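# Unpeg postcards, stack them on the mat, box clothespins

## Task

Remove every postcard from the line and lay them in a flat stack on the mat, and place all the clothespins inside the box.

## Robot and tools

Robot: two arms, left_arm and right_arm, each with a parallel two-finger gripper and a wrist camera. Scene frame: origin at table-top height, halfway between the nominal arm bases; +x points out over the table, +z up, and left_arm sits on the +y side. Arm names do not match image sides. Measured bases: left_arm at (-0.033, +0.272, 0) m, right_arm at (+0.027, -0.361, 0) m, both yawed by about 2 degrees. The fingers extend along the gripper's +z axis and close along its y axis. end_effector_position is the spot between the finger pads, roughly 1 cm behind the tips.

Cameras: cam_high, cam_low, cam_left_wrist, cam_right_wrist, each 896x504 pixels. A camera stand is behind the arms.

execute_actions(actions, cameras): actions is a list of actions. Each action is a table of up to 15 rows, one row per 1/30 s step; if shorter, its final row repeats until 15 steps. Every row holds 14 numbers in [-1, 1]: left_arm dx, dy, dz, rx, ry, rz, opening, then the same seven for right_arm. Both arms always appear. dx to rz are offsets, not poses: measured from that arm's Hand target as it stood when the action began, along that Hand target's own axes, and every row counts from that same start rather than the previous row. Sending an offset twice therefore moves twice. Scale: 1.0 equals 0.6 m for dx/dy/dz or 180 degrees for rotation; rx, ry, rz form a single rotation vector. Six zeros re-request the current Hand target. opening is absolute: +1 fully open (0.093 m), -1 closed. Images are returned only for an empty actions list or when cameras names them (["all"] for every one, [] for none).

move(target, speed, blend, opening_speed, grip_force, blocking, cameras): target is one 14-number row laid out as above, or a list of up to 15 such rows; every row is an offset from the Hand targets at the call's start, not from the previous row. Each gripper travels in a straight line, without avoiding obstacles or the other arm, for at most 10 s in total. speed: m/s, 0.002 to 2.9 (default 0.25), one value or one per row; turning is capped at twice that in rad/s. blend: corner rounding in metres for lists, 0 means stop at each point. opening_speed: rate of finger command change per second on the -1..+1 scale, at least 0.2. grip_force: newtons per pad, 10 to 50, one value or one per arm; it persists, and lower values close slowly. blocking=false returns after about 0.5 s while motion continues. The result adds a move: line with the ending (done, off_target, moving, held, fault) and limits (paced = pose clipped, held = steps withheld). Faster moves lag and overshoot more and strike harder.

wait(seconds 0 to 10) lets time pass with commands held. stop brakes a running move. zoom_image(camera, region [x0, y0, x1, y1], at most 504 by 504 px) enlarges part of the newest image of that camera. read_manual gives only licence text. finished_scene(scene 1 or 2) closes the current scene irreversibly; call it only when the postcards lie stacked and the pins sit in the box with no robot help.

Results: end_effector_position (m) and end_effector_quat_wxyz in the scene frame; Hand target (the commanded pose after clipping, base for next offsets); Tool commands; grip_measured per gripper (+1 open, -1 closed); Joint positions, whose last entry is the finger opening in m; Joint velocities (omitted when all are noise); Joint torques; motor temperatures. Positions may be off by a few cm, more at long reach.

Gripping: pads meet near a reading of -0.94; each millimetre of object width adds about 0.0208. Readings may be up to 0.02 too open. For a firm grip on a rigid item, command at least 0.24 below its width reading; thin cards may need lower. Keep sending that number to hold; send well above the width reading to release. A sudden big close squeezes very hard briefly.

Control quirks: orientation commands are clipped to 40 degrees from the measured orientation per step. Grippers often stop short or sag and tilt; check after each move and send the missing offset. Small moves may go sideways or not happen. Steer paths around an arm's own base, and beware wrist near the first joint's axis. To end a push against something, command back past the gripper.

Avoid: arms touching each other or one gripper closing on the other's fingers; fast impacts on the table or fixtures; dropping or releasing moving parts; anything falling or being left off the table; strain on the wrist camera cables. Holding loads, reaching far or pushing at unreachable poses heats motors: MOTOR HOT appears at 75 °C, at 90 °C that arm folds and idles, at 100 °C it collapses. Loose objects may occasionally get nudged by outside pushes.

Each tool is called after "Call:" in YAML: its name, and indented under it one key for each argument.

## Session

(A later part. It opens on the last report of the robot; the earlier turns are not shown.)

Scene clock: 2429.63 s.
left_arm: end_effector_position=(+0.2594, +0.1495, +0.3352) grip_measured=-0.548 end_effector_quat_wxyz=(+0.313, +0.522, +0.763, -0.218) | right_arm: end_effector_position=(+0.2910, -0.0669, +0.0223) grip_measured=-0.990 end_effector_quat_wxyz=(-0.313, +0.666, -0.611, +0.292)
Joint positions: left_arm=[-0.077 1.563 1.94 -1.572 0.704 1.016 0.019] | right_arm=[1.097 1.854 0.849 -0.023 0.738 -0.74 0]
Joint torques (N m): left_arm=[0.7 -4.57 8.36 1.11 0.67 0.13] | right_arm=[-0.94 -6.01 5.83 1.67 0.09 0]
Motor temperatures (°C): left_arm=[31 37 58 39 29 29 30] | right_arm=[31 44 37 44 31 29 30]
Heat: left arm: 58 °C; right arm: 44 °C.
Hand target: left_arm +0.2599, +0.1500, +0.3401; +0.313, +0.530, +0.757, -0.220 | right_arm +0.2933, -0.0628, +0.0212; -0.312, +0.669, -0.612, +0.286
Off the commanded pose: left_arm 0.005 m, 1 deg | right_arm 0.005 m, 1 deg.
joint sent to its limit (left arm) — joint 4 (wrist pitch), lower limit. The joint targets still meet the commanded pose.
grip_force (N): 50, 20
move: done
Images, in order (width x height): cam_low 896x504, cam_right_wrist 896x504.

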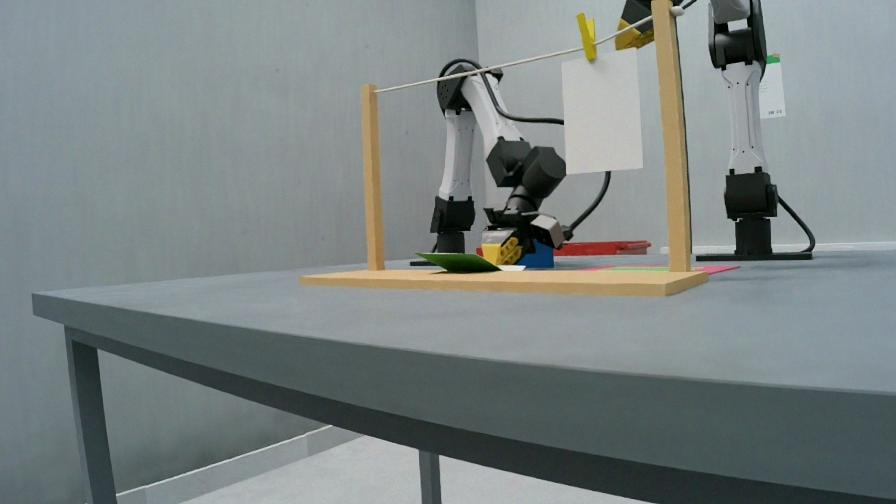

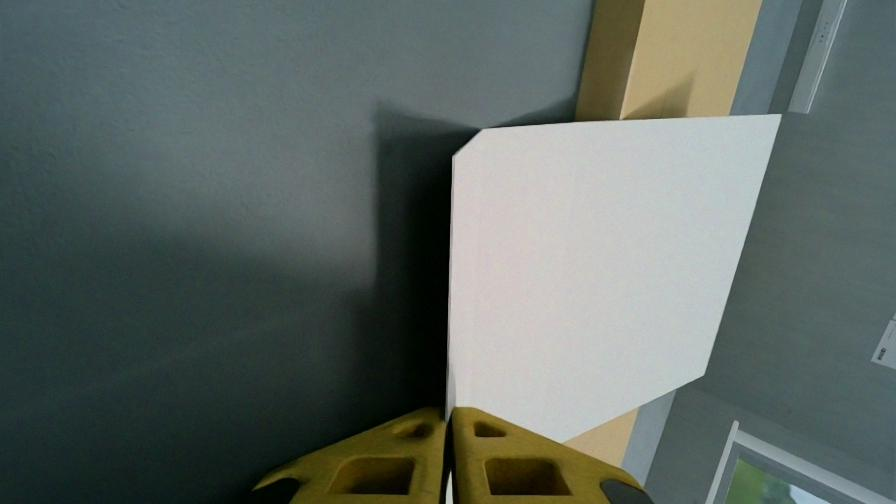

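Call:
move:
  target:
    - [0,0,0,0,0,0,-0.55,-0.0007,-0.0393,-0.0438,0.06,0,0,-1]
    - [0,0,0,0,0,0,-0.55,-0.0028,-0.1,-0.1273,0.122,0,0,-1]
  speed: 0.06
  grip_force: [50, 35]
  blend: [0.02,0]
  cameras: ["cam_high","cam_low","cam_right_wrist"]

Scene clock: 2441.37 s.
left_arm: end_effector_position=(+0.2594, +0.1495, +0.3352) grip_measured=-0.548 end_effector_quat_wxyz=(+0.313, +0.522, +0.763, -0.218) | right_arm: end_effector_position=(+0.2748, -0.0620, +0.1077) grip_measured=-0.990 end_effector_quat_wxyz=(-0.421, +0.606, -0.545, +0.398)
Joint positions: left_arm=[-0.077 1.563 1.94 -1.572 0.704 1.016 0.019] | right_arm=[1.235 1.693 0.755 0.187 1.067 -0.911 0]
Joint torques (N m): left_arm=[0.75 -4.36 8.47 1.09 0.66 0.16] | right_arm=[0.29 -7.88 4.07 2.23 0.49 0.01]
Motor temperatures (°C): left_arm=[31 37 58 39 29 29 30] | right_arm=[31 44 37 44 31 29 30]
Heat: left arm: 58 °C; right arm: 44 °C.
Hand target: left_arm +0.2599, +0.1500, +0.3401; +0.313, +0.530, +0.757, -0.220 | right_arm +0.2732, -0.0629, +0.1162; -0.433, +0.597, -0.546, +0.397
Off the commanded pose: left_arm 0.005 m, 1 deg | right_arm 0.009 m, 2 deg.
joint sent to its limit (left arm) — joint 4 (wrist pitch), lower limit. The joint targets still meet the commanded pose.
grip_force (N): 50, 35
move: done
Images, in order (width x height): cam_high 896x504, cam_low 896x504, cam_right_wrist 896x504.

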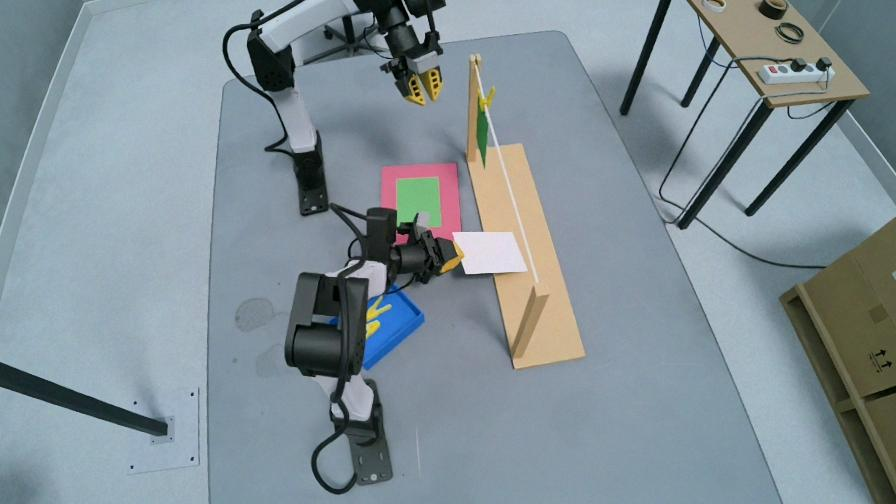

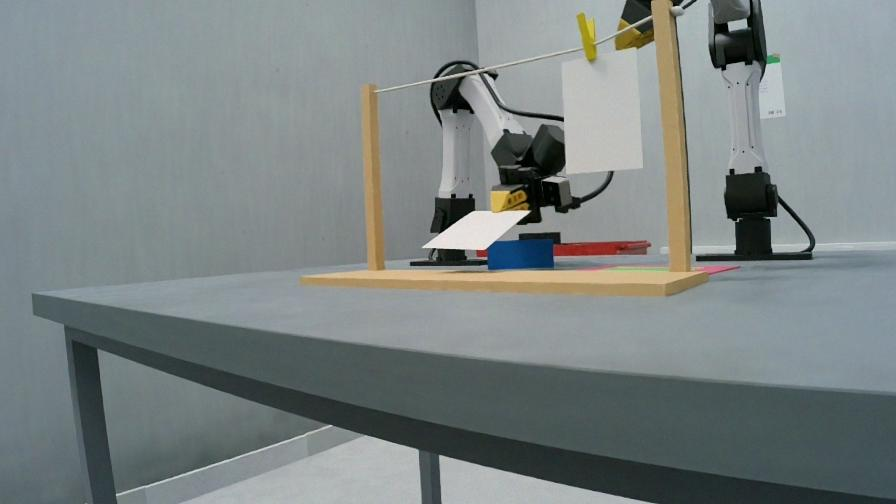

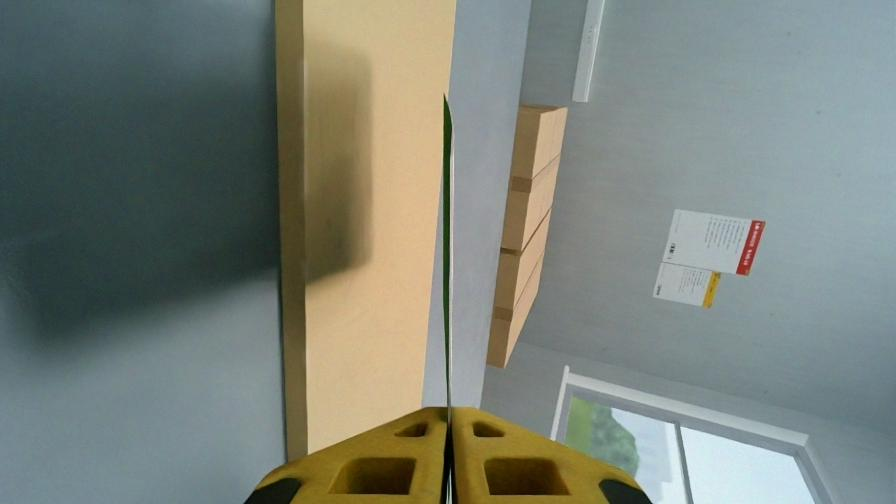

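Call:
move:
  target:
    - [0,0,0,0,0,0,-0.55,-0.058,0.0043,-0.0342,0,-0.1849,-0.0601,-1]
    - [0,0,0,0,0,0,-0.55,-0.1618,0.0172,-0.0732,0,-0.354,-0.115,-1]
    - [0,0,0,0,0,0,-0.55,-0.2627,0.0498,-0.066,0,-0.4332,-0.1408,-1]
  speed: 0.12
  blend: [0.03,0.03,0]
  cameras: ["cam_left_wrist","cam_right_wrist"]

Scene clock: 2468.17 s.
left_arm: end_effector_position=(+0.2594, +0.1495, +0.3352) grip_measured=-0.548 end_effector_quat_wxyz=(+0.313, +0.522, +0.763, -0.218) | right_arm: end_effector_position=(+0.2100, +0.0847, +0.0929) grip_measured=-0.990 end_effector_quat_wxyz=(-0.578, +0.815, -0.028, +0.019)
Joint positions: left_arm=[-0.077 1.563 1.94 -1.572 0.704 1.016 0.019] | right_arm=[0.998 1.876 0.786 0.716 -0.442 -1.736 0]
Joint torques (N m): left_arm=[0.87 -4.51 8.32 1.07 0.72 0.22] | right_arm=[-1.01 -6.61 6.67 2.63 -0.53 0.06]
Motor temperatures (°C): left_arm=[31 37 58 39 29 29 30] | right_arm=[31 44 37 45 31 29 30]
Heat: left arm: 58 °C; right arm: 45 °C.
Hand target: left_arm +0.2599, +0.1500, +0.3401; +0.313, +0.530, +0.757, -0.220 | right_arm +0.2127, +0.0900, +0.0998; -0.587, +0.809, -0.021, +0.015
Off the commanded pose: left_arm 0.005 m, 1 deg | right_arm 0.009 m, 2 deg.
joint sent to its limit (left arm) — joint 4 (wrist pitch), lower limit. The joint targets still meet the commanded pose.
grip_force (N): 50, 35
move: done
Images, in order (width x height): cam_left_wrist 896x504, cam_right_wrist 896x504.

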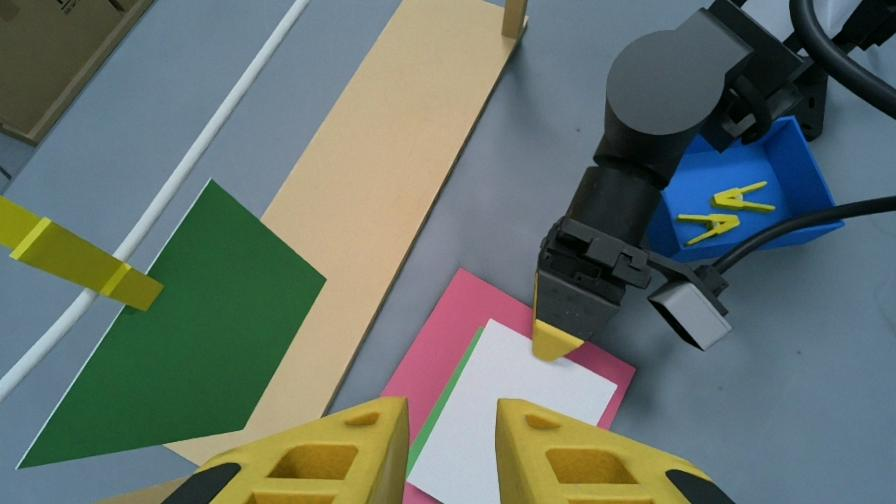

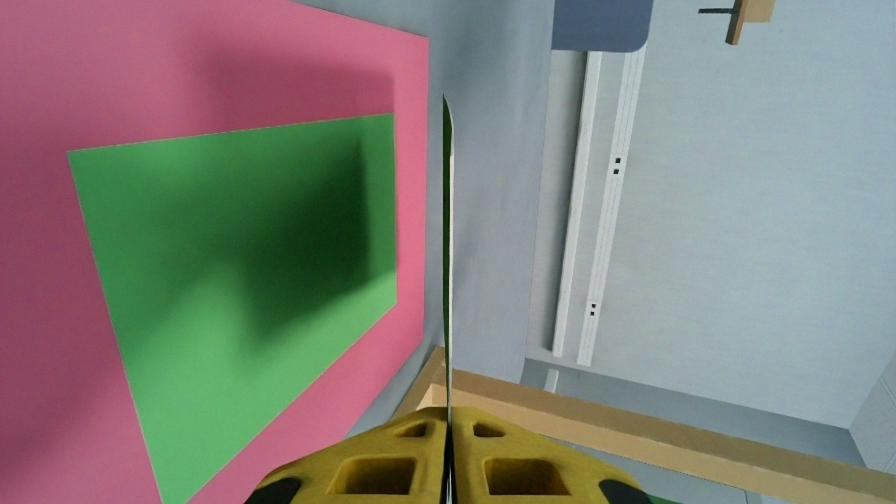

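Call:
move:
  target: [0,0,0,0,0,0,-0.55,0.0032,0.0792,0.0222,0.033,0,0,-1]
  speed: 0.08
  cameras: ["cam_left_wrist","cam_right_wrist"]

Scene clock: 2484.77 s.
left_arm: end_effector_position=(+0.2594, +0.1495, +0.3352) grip_measured=-0.548 end_effector_quat_wxyz=(+0.313, +0.522, +0.763, -0.218) | right_arm: end_effector_position=(+0.2159, +0.0890, +0.0493) grip_measured=-0.990 end_effector_quat_wxyz=(-0.621, +0.783, -0.021, +0.025)
Joint positions: left_arm=[-0.077 1.563 1.94 -1.572 0.704 1.016 0.019] | right_arm=[0.982 2.137 0.751 1.129 -0.474 -1.704 0]
Joint torques (N m): left_arm=[1.09 -4.45 8.1 1.13 0.64 0.19] | right_arm=[-0.88 -7.32 3.02 2.99 -0.48 0.27]
Motor temperatures (°C): left_arm=[31 37 58 38 30 29 30] | right_arm=[31 45 38 47 31 29 30]
Heat: left arm: 58 °C; right arm: 47 °C.
Hand target: left_arm +0.2599, +0.1500, +0.3401; +0.313, +0.530, +0.757, -0.220 | right_arm +0.2146, +0.0879, +0.0506; -0.628, +0.778, -0.020, +0.016
Off the commanded pose: left_arm 0.005 m, 1 deg | right_arm 0.002 m, 1 deg.
joint sent to its limit (left arm) — joint 4 (wrist pitch), lower limit. The joint targets still meet the commanded pose.
grip_force (N): 50, 35
move: done
Images, in order (width x height): cam_left_wrist 896x504, cam_right_wrist 896x504.

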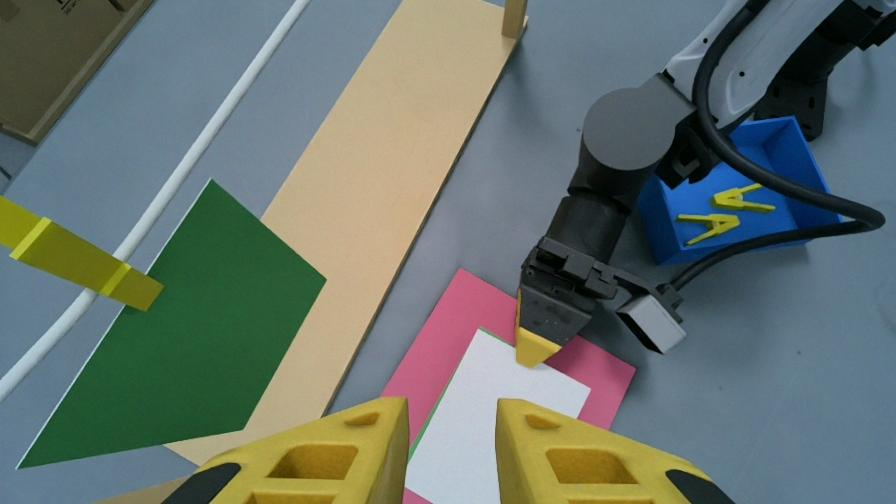

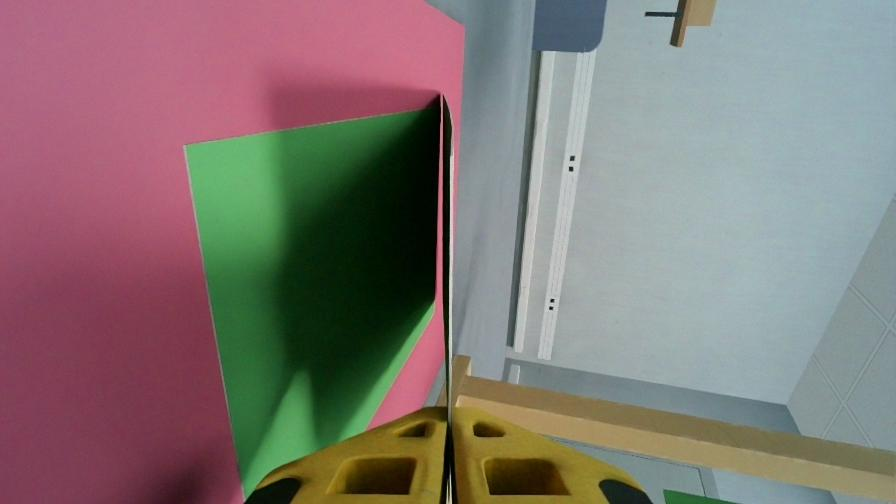

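Call:
move:
  target:
    - [0,0,0,0,0,0,-0.55,0.0005,0.0248,-0.005,0,0,0,-1]
    - [0,0,0,0,0,0,-0.55,0.0005,0.0248,-0.005,0,0,0,-0.78]
    - [0,0,0,0,0,0,-0.55,0.0005,0.0296,-0.0383,0,0,0,-0.78]
  speed: 0.06
  opening_speed: 0.5
  cameras: ["cam_left_wrist","cam_right_wrist"]

Scene clock: 2497.17 s.
left_arm: end_effector_position=(+0.2594, +0.1495, +0.3352) grip_measured=-0.548 end_effector_quat_wxyz=(+0.313, +0.522, +0.763, -0.218) | right_arm: end_effector_position=(+0.2167, +0.0666, +0.0384) grip_measured=-0.782 end_effector_quat_wxyz=(-0.630, +0.776, -0.021, +0.027)
Joint positions: left_arm=[-0.077 1.563 1.94 -1.572 0.704 1.016 0.019] | right_arm=[0.942 2.175 0.669 1.269 -0.512 -1.704 0.008]
Joint torques (N m): left_arm=[0.69 -4.53 8.38 1.15 0.67 0.1] | right_arm=[-1.05 -8.55 1.48 2.58 -0.5 0.13]
Motor temperatures (°C): left_arm=[31 37 58 38 30 29 30] | right_arm=[31 45 37 47 31 29 30]
Heat: left arm: 58 °C; right arm: 47 °C.
Hand target: left_arm +0.2599, +0.1500, +0.3401; +0.313, +0.530, +0.757, -0.220 | right_arm +0.2134, +0.0616, +0.0380; -0.628, +0.778, -0.020, +0.016
Off the commanded pose: left_arm 0.005 m, 1 deg | right_arm 0.006 m, 1 deg.
joint sent to its limit (left arm) — joint 4 (wrist pitch), lower limit. The joint targets still meet the commanded pose.
grip_force (N): 50, 35
move: done
Images, in order (width x height): cam_left_wrist 896x504, cam_right_wrist 896x504.

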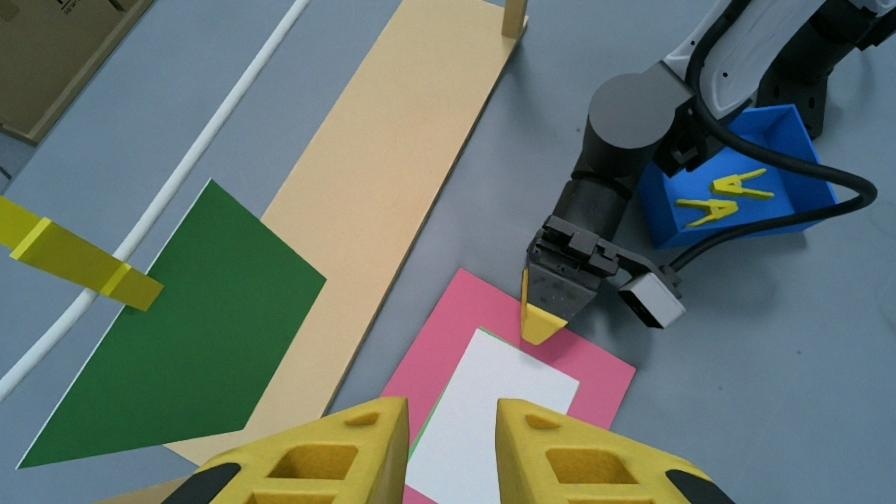

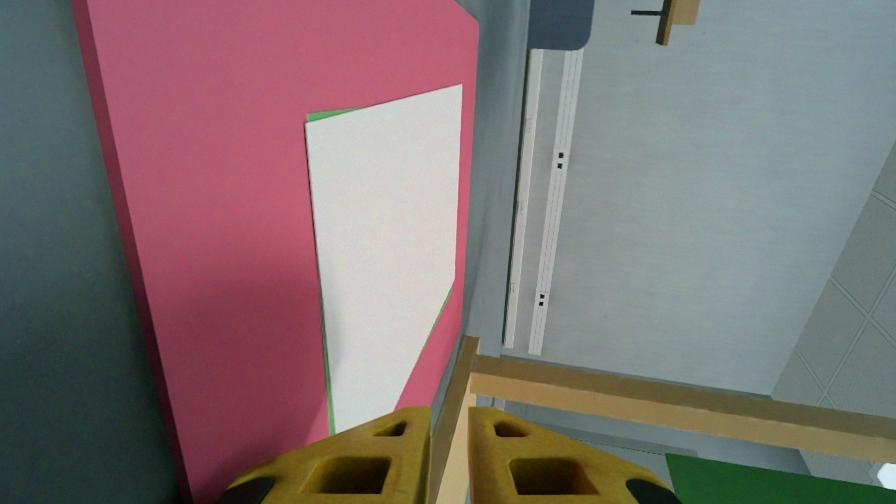

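Call:
move:
  target:
    - [0,0,0,0,0,0,-0.55,0.0008,-0.128,-0.0553,0,0,0,-0.78]
    - [0,0,0,0,0,0,-0.55,0.1513,-0.1967,-0.173,0.1492,-0.0872,0.4881,-0.78]
    - [0,0,0,0,0,0,-0.55,0.251,-0.2068,-0.1015,0.1231,-0.1137,0.4897,0.4]
  speed: [0.2,0.2,0.1]
  blend: [0.03,0.02,0]
  cameras: ["all"]

Call:
zoom_image:
  camera: "cam_low"
  region: [360, 40, 680, 220]

Scene clock: 2536.53 s.
left_arm: end_effector_position=(+0.2594, +0.1495, +0.3352) grip_measured=-0.548 end_effector_quat_wxyz=(+0.313, +0.522, +0.763, -0.218) | right_arm: end_effector_position=(+0.3608, +0.0227, +0.1467) grip_measured=+0.399 end_effector_quat_wxyz=(+0.535, -0.432, +0.503, +0.523)
Joint positions: left_arm=[-0.077 1.563 1.94 -1.572 0.704 1.016 0.019] | right_arm=[0.564 2.21 0.967 1.431 -0.877 0.211 0.064]
Joint torques (N m): left_arm=[0.75 -4.38 8.36 1.13 0.65 0.16] | right_arm=[-0.83 -8.18 5.59 3.84 -0.03 0.53]
Motor temperatures (°C): left_arm=[31 37 58 38 30 29 30] | right_arm=[31 46 35 48 31 29 30]
Heat: left arm: 58 °C; right arm: 48 °C.
Hand target: left_arm +0.2599, +0.1500, +0.3401; +0.313, +0.530, +0.757, -0.220 | right_arm +0.3621, +0.0205, +0.1720; +0.580, -0.415, +0.445, +0.541
Off the commanded pose: left_arm 0.005 m, 1 deg | right_arm 0.025 m, 9 deg.
joint sent to its limit (left arm) — joint 4 (wrist pitch), lower limit. The joint targets still meet the commanded pose.
joint sent to its limit (right arm) — joint 4 (wrist pitch), upper limit. The joint targets are off in orientation, not in position.
grip_force (N): 50, 35
move: off_target (right_arm); target 3's new opening was sent with right_arm's hand 0.025 m and 9 deg from that target

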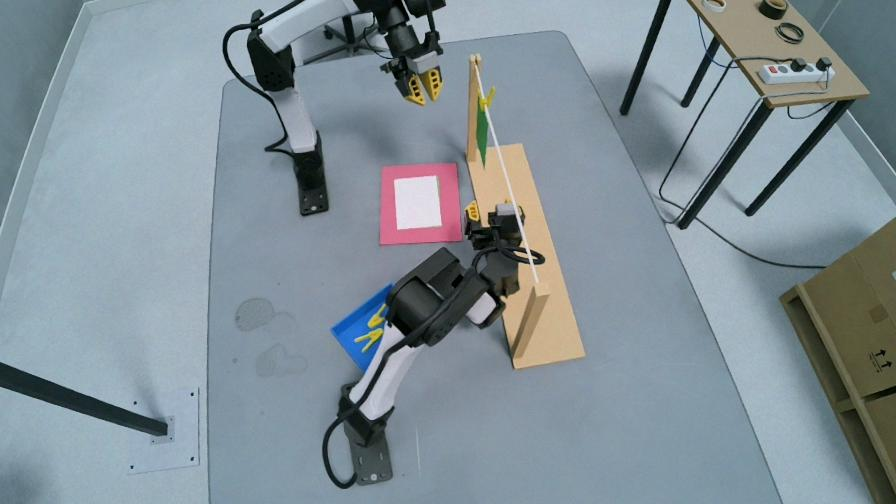

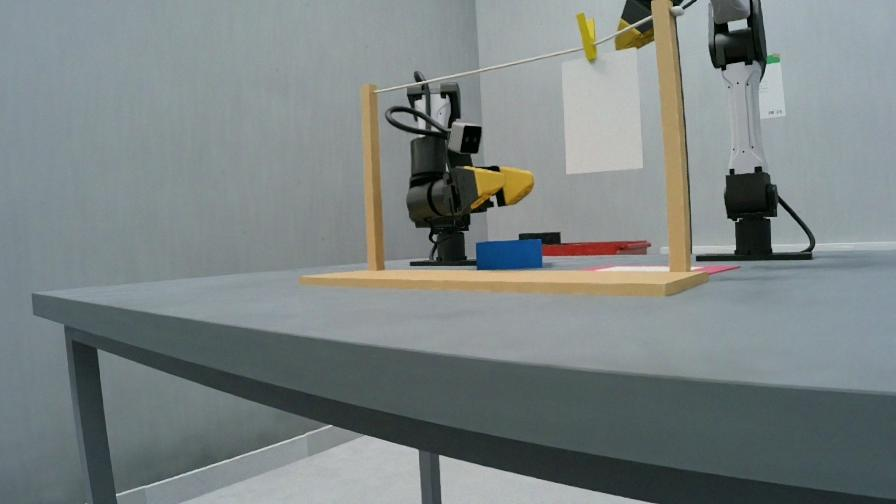

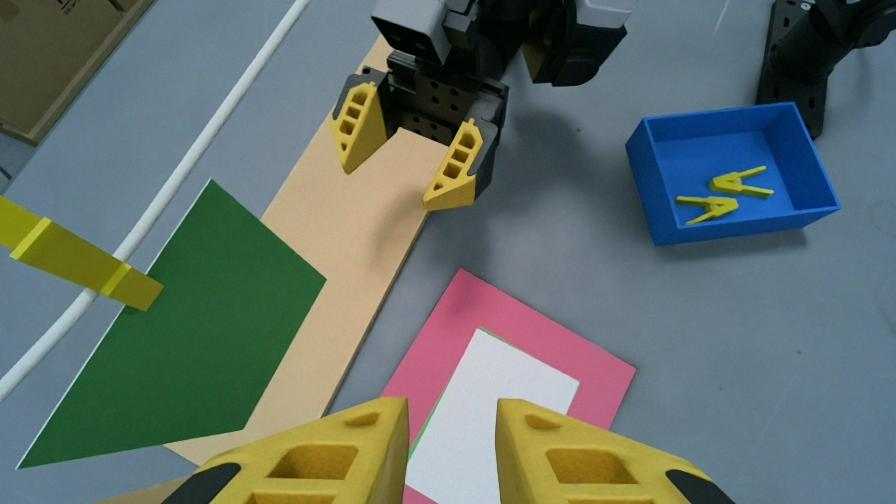

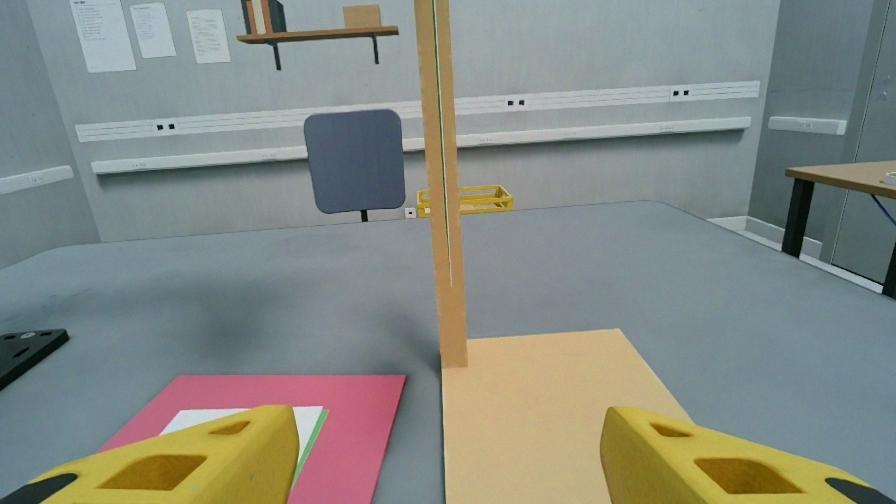

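Scaled by 1.575.

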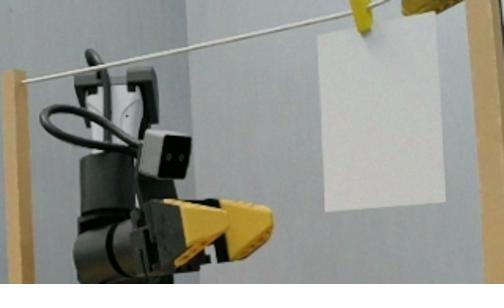

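Call:
move:
  target: [0,0,0,0,0,0,-0.55,0.0305,-0.0068,0.1135,0,0.0222,0,0.4]
  speed: 0.1
  cameras: ["cam_low","cam_left_wrist","cam_right_wrist"]

Call:
zoom_image:
  camera: "cam_low"
  region: [360, 40, 680, 220]

Scene clock: 2569.13 s.
left_arm: end_effector_position=(+0.2594, +0.1495, +0.3352) grip_measured=-0.548 end_effector_quat_wxyz=(+0.313, +0.522, +0.763, -0.218) | right_arm: end_effector_position=(+0.3669, +0.0878, +0.1616) grip_measured=+0.399 end_effector_quat_wxyz=(+0.548, -0.443, +0.477, +0.526)
Joint positions: left_arm=[-0.077 1.563 1.94 -1.572 0.704 1.016 0.019] | right_arm=[0.675 2.303 1.209 1.313 -0.792 0.175 0.064]
Joint torques (N m): left_arm=[0.84 -4.26 8.43 1.11 0.63 0.24] | right_arm=[0.01 -9.22 6.42 2.79 0.26 0.19]
Motor temperatures (°C): left_arm=[31 37 58 38 30 29 30] | right_arm=[31 46 35 56 31 29 30]
Heat: left arm: 58 °C; right arm: 56 °C.
Hand target: left_arm +0.2599, +0.1500, +0.3401; +0.313, +0.530, +0.757, -0.220 | right_arm +0.3711, +0.0905, +0.1720; +0.565, -0.433, +0.465, +0.526
Off the commanded pose: left_arm 0.005 m, 1 deg | right_arm 0.012 m, 3 deg.
joint sent to its limit (left arm) — joint 4 (wrist pitch), lower limit. The joint targets still meet the commanded pose.
grip_force (N): 50, 35
move: off_target (right_arm)
Images, in order (width x height): cam_low 896x504, cam_left_wrist 896x504, cam_right_wrist 896x504.

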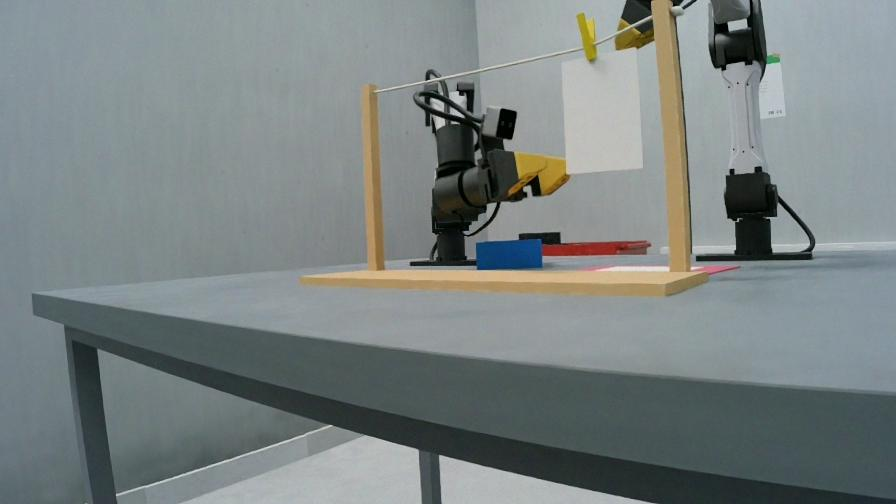

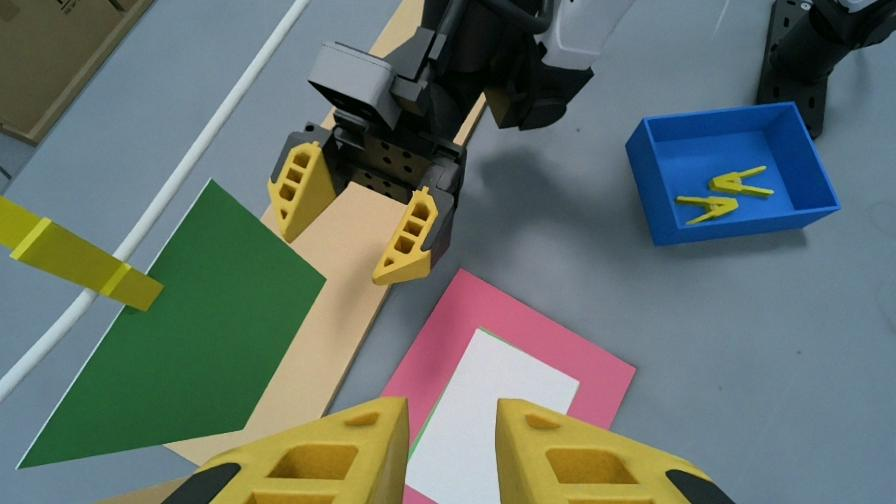

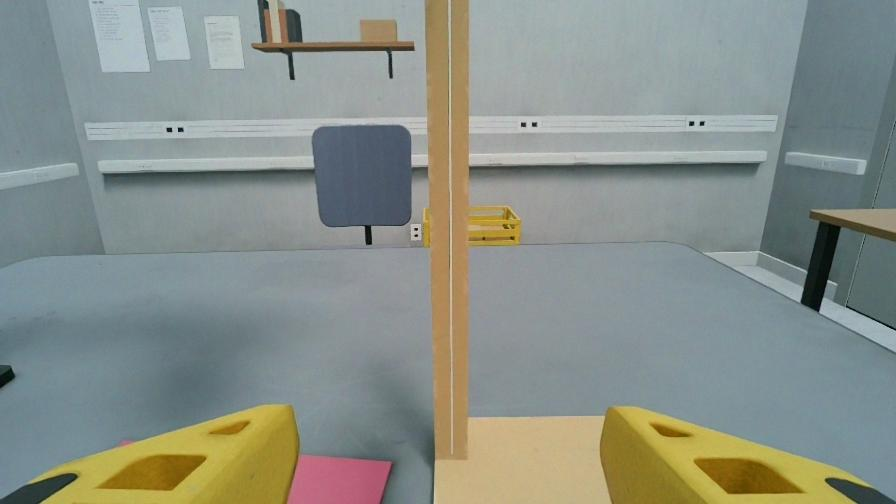

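Scaled by 1.575.

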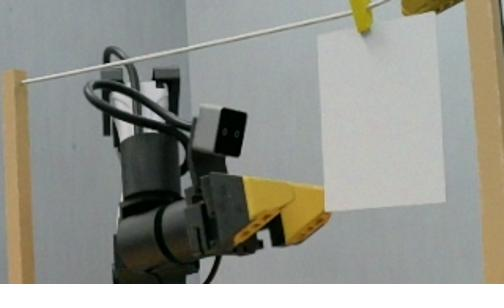

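Call:
move:
  target:
    - [0,0,0,0,0,0,-0.55,-0.028,0,0.006,0,0,0,0.4]
    - [0,0,0,0,0,0,-0.55,-0.0163,-0.0008,0.0645,0,0,0,0.4]
  speed: 0.08
  cameras: ["cam_low","cam_left_wrist","cam_right_wrist"]

Call:
zoom_image:
  camera: "cam_low"
  region: [360, 40, 680, 220]

Scene clock: 2599.37 s.
left_arm: end_effector_position=(+0.2594, +0.1495, +0.3352) grip_measured=-0.548 end_effector_quat_wxyz=(+0.313, +0.522, +0.763, -0.218) | right_arm: end_effector_position=(+0.3692, +0.1237, +0.1820) grip_measured=+0.399 end_effector_quat_wxyz=(+0.556, -0.443, +0.468, +0.525)
Joint positions: left_arm=[-0.077 1.563 1.94 -1.572 0.704 1.016 0.019] | right_arm=[0.73 2.329 1.356 1.203 -0.738 0.156 0.064]
Joint torques (N m): left_arm=[0.9 -4.3 8.1 1.08 0.65 0.21] | right_arm=[-0.09 -9.92 6.89 2.49 0.24 0.2]
Motor temperatures (°C): left_arm=[31 36 58 38 30 29 30] | right_arm=[31 50 36 50 31 29 30]
Heat: left arm: 58 °C; right arm: 50 °C.
Hand target: left_arm +0.2599, +0.1500, +0.3401; +0.313, +0.530, +0.757, -0.220 | right_arm +0.3741, +0.1266, +0.1891; +0.564, -0.434, +0.465, +0.526
Off the commanded pose: left_arm 0.005 m, 1 deg | right_arm 0.009 m, 2 deg.
joint sent to its limit (left arm) — joint 4 (wrist pitch), lower limit. The joint targets still meet the commanded pose.
grip_force (N): 50, 35
move: done
Images, in order (width x height): cam_low 896x504, cam_left_wrist 896x504, cam_right_wrist 896x504.

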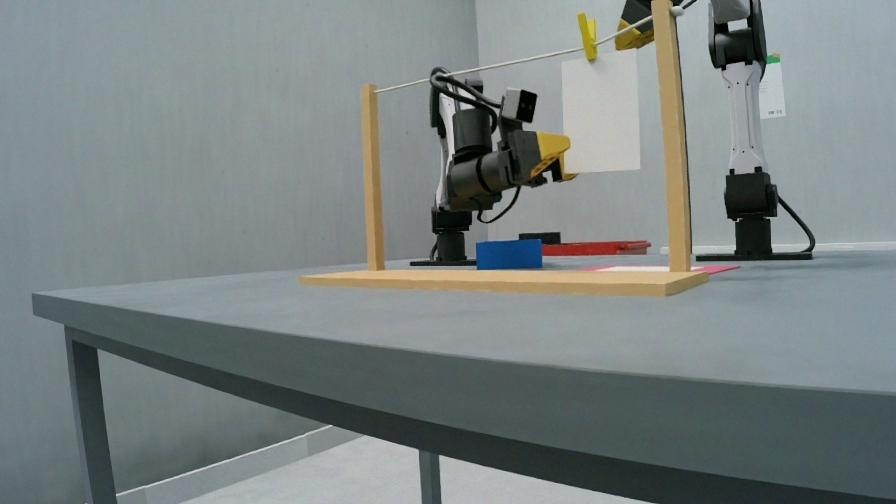

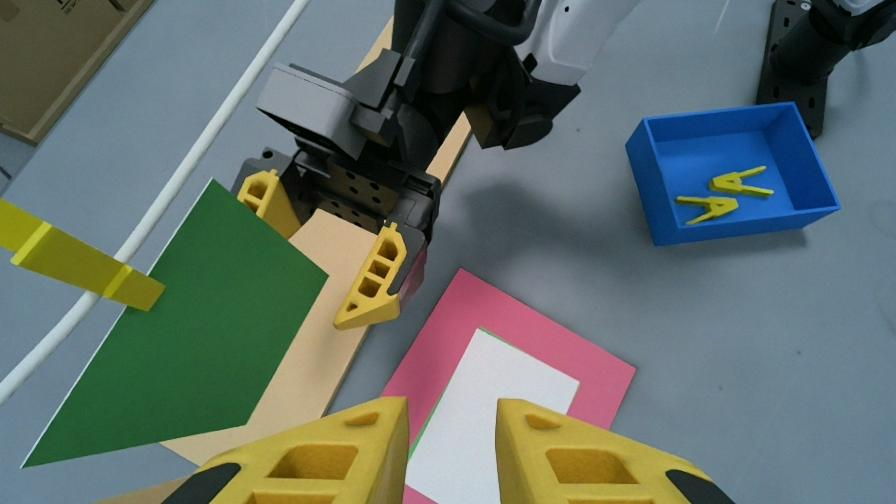

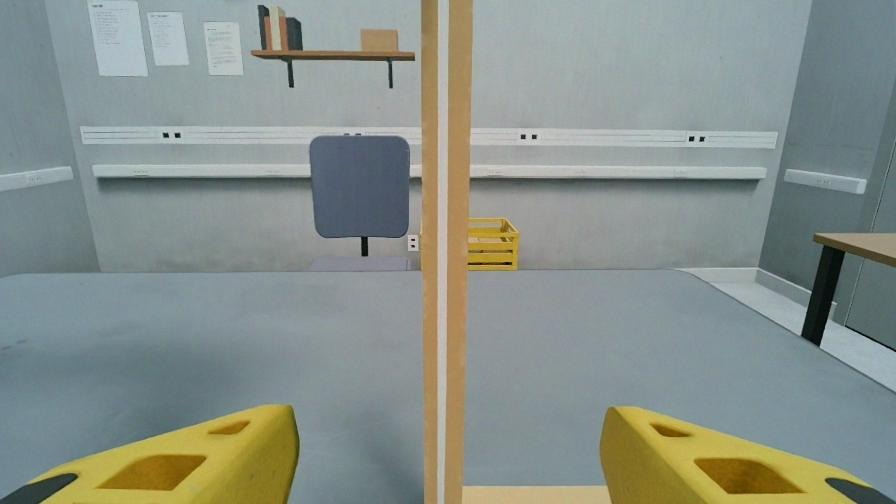

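Scaled by 1.575.

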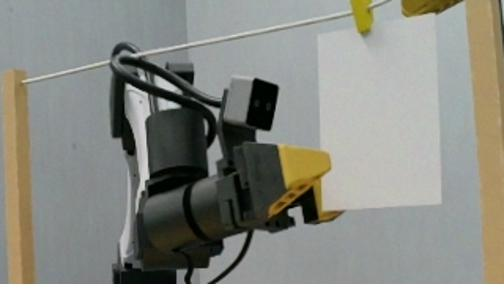

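Call:
move:
  target: [0,0,0,0,0,0,-0.55,0,0,0,0,0,0,-1]
  speed: 0.08
  opening_speed: 0.5
  cameras: ["cam_low","cam_left_wrist","cam_right_wrist"]

Call:
zoom_image:
  camera: "cam_low"
  region: [360, 0, 680, 180]

Scene clock: 2632.00 s.
left_arm: end_effector_position=(+0.2594, +0.1495, +0.3352) grip_measured=-0.548 end_effector_quat_wxyz=(+0.313, +0.522, +0.763, -0.218) | right_arm: end_effector_position=(+0.3694, +0.1236, +0.1820) grip_measured=-0.989 end_effector_quat_wxyz=(+0.556, -0.443, +0.468, +0.525)
Joint positions: left_arm=[-0.077 1.563 1.94 -1.572 0.704 1.016 0.019] | right_arm=[0.73 2.329 1.356 1.203 -0.737 0.156 0]
Joint torques (N m): left_arm=[0.53 -4.25 8.31 1.1 0.61 0.2] | right_arm=[-0.09 -9.95 6.91 2.49 0.24 0.2]
Motor temperatures (°C): left_arm=[31 36 58 37 30 29 30] | right_arm=[31 51 38 48 31 29 30]
Heat: left arm: 58 °C; right arm: 51 °C.
Hand target: left_arm +0.2599, +0.1500, +0.3401; +0.313, +0.530, +0.757, -0.220 | right_arm +0.3741, +0.1266, +0.1891; +0.564, -0.433, +0.465, +0.526
Off the commanded pose: left_arm 0.005 m, 1 deg | right_arm 0.009 m, 2 deg.
joint sent to its limit (left arm) — joint 4 (wrist pitch), lower limit. The joint targets still meet the commanded pose.
grip_force (N): 50, 35
move: done
Images, in order (width x height): cam_low 896x504, cam_left_wrist 896x504, cam_right_wrist 896x504.

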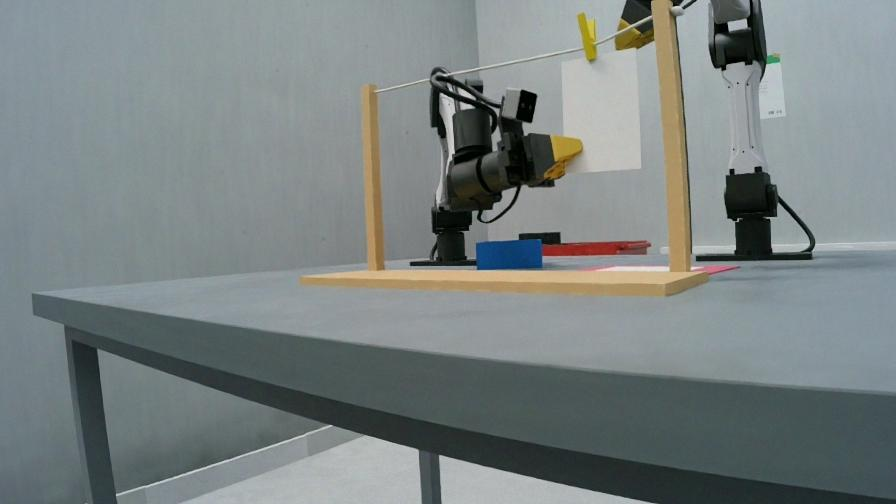

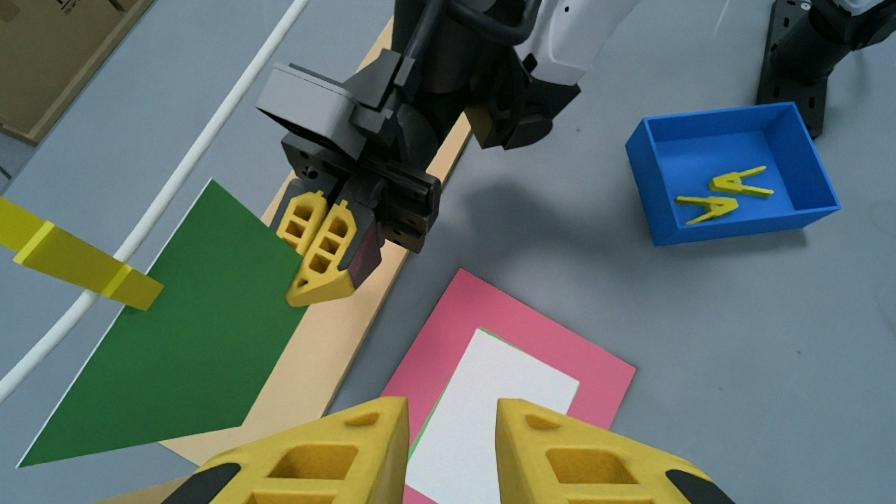

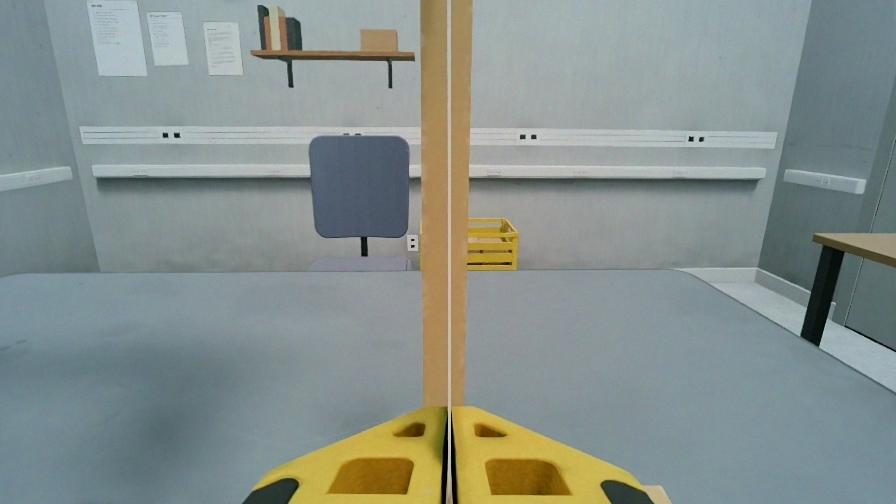

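Scaled by 1.575.

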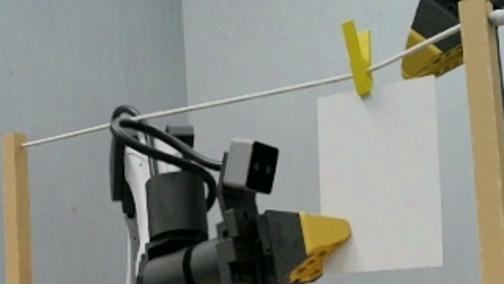

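Call:
move:
  target: [-0.0282,0.1435,-0.0472,-0.0481,-0.1498,-0.029,0.5,0,0,0,0,0,0,-1]
  speed: 0.12
  grip_force: [50, 50]
  cameras: ["cam_high","cam_low","cam_left_wrist"]

Scene clock: 2678.53 s.
left_arm: end_effector_position=(+0.3430, +0.1872, +0.3661) grip_measured=+0.498 end_effector_quat_wxyz=(+0.502, +0.406, +0.705, -0.294) | right_arm: end_effector_position=(+0.3694, +0.1236, +0.1820) grip_measured=-0.989 end_effector_quat_wxyz=(+0.556, -0.443, +0.468, +0.525)
Joint positions: left_arm=[0.147 1.558 1.707 -0.944 1.102 0.731 0.069] | right_arm=[0.73 2.329 1.356 1.203 -0.737 0.156 0]
Joint torques (N m): left_arm=[0.59 -7.47 6.63 1.78 0.61 -0.16] | right_arm=[-0.09 -9.94 6.9 2.49 0.24 0.2]
Motor temperatures (°C): left_arm=[31 36 57 37 30 29 30] | right_arm=[31 52 39 48 31 29 30]
Heat: left arm: 57 °C; right arm: 52 °C.
Hand target: left_arm +0.3381, +0.1871, +0.3722; +0.509, +0.405, +0.700, -0.294 | right_arm +0.3741, +0.1266, +0.1891; +0.564, -0.433, +0.465, +0.526
Off the commanded pose: left_arm 0.008 m, 1 deg | right_arm 0.009 m, 2 deg.
move: done
Images, in order (width x height): cam_high 896x504, cam_low 896x504, cam_left_wrist 896x504.

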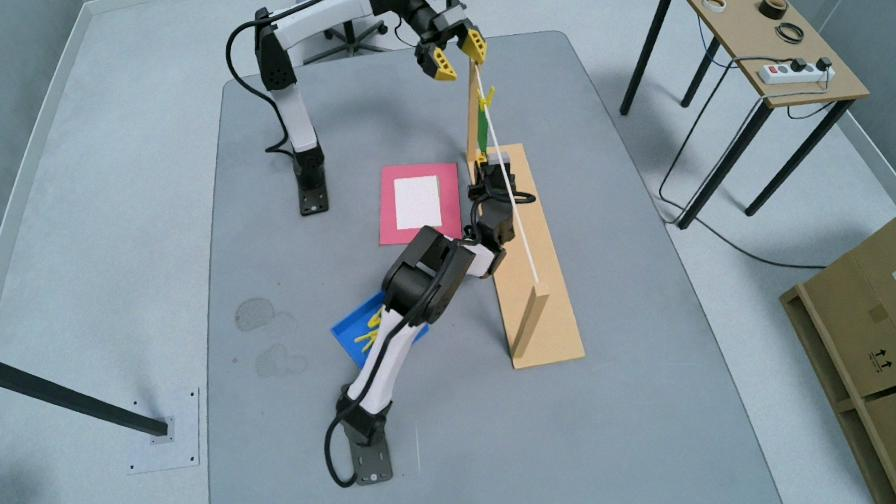

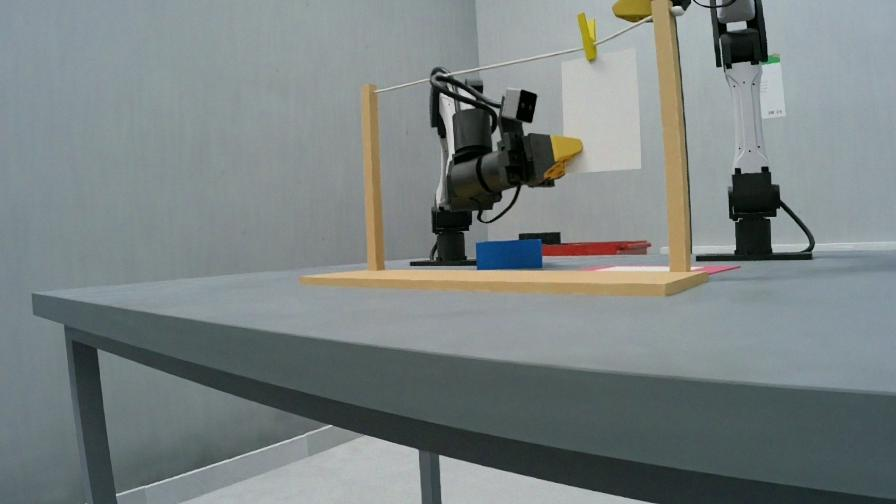

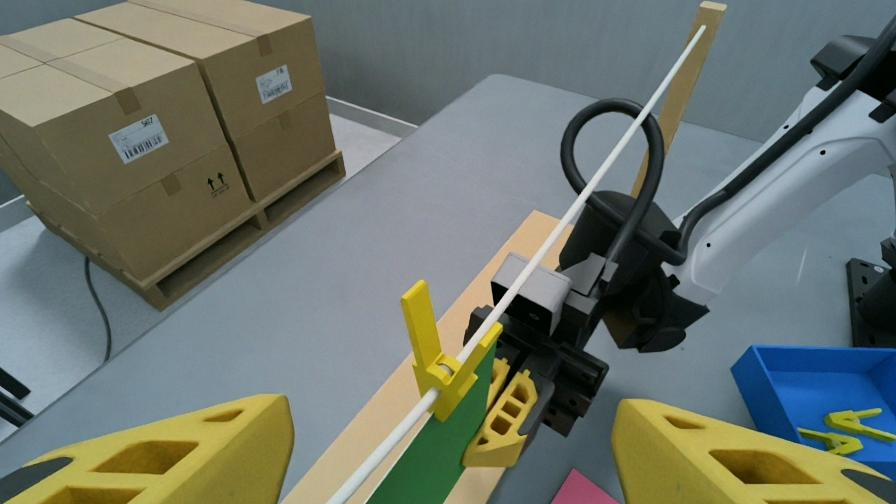

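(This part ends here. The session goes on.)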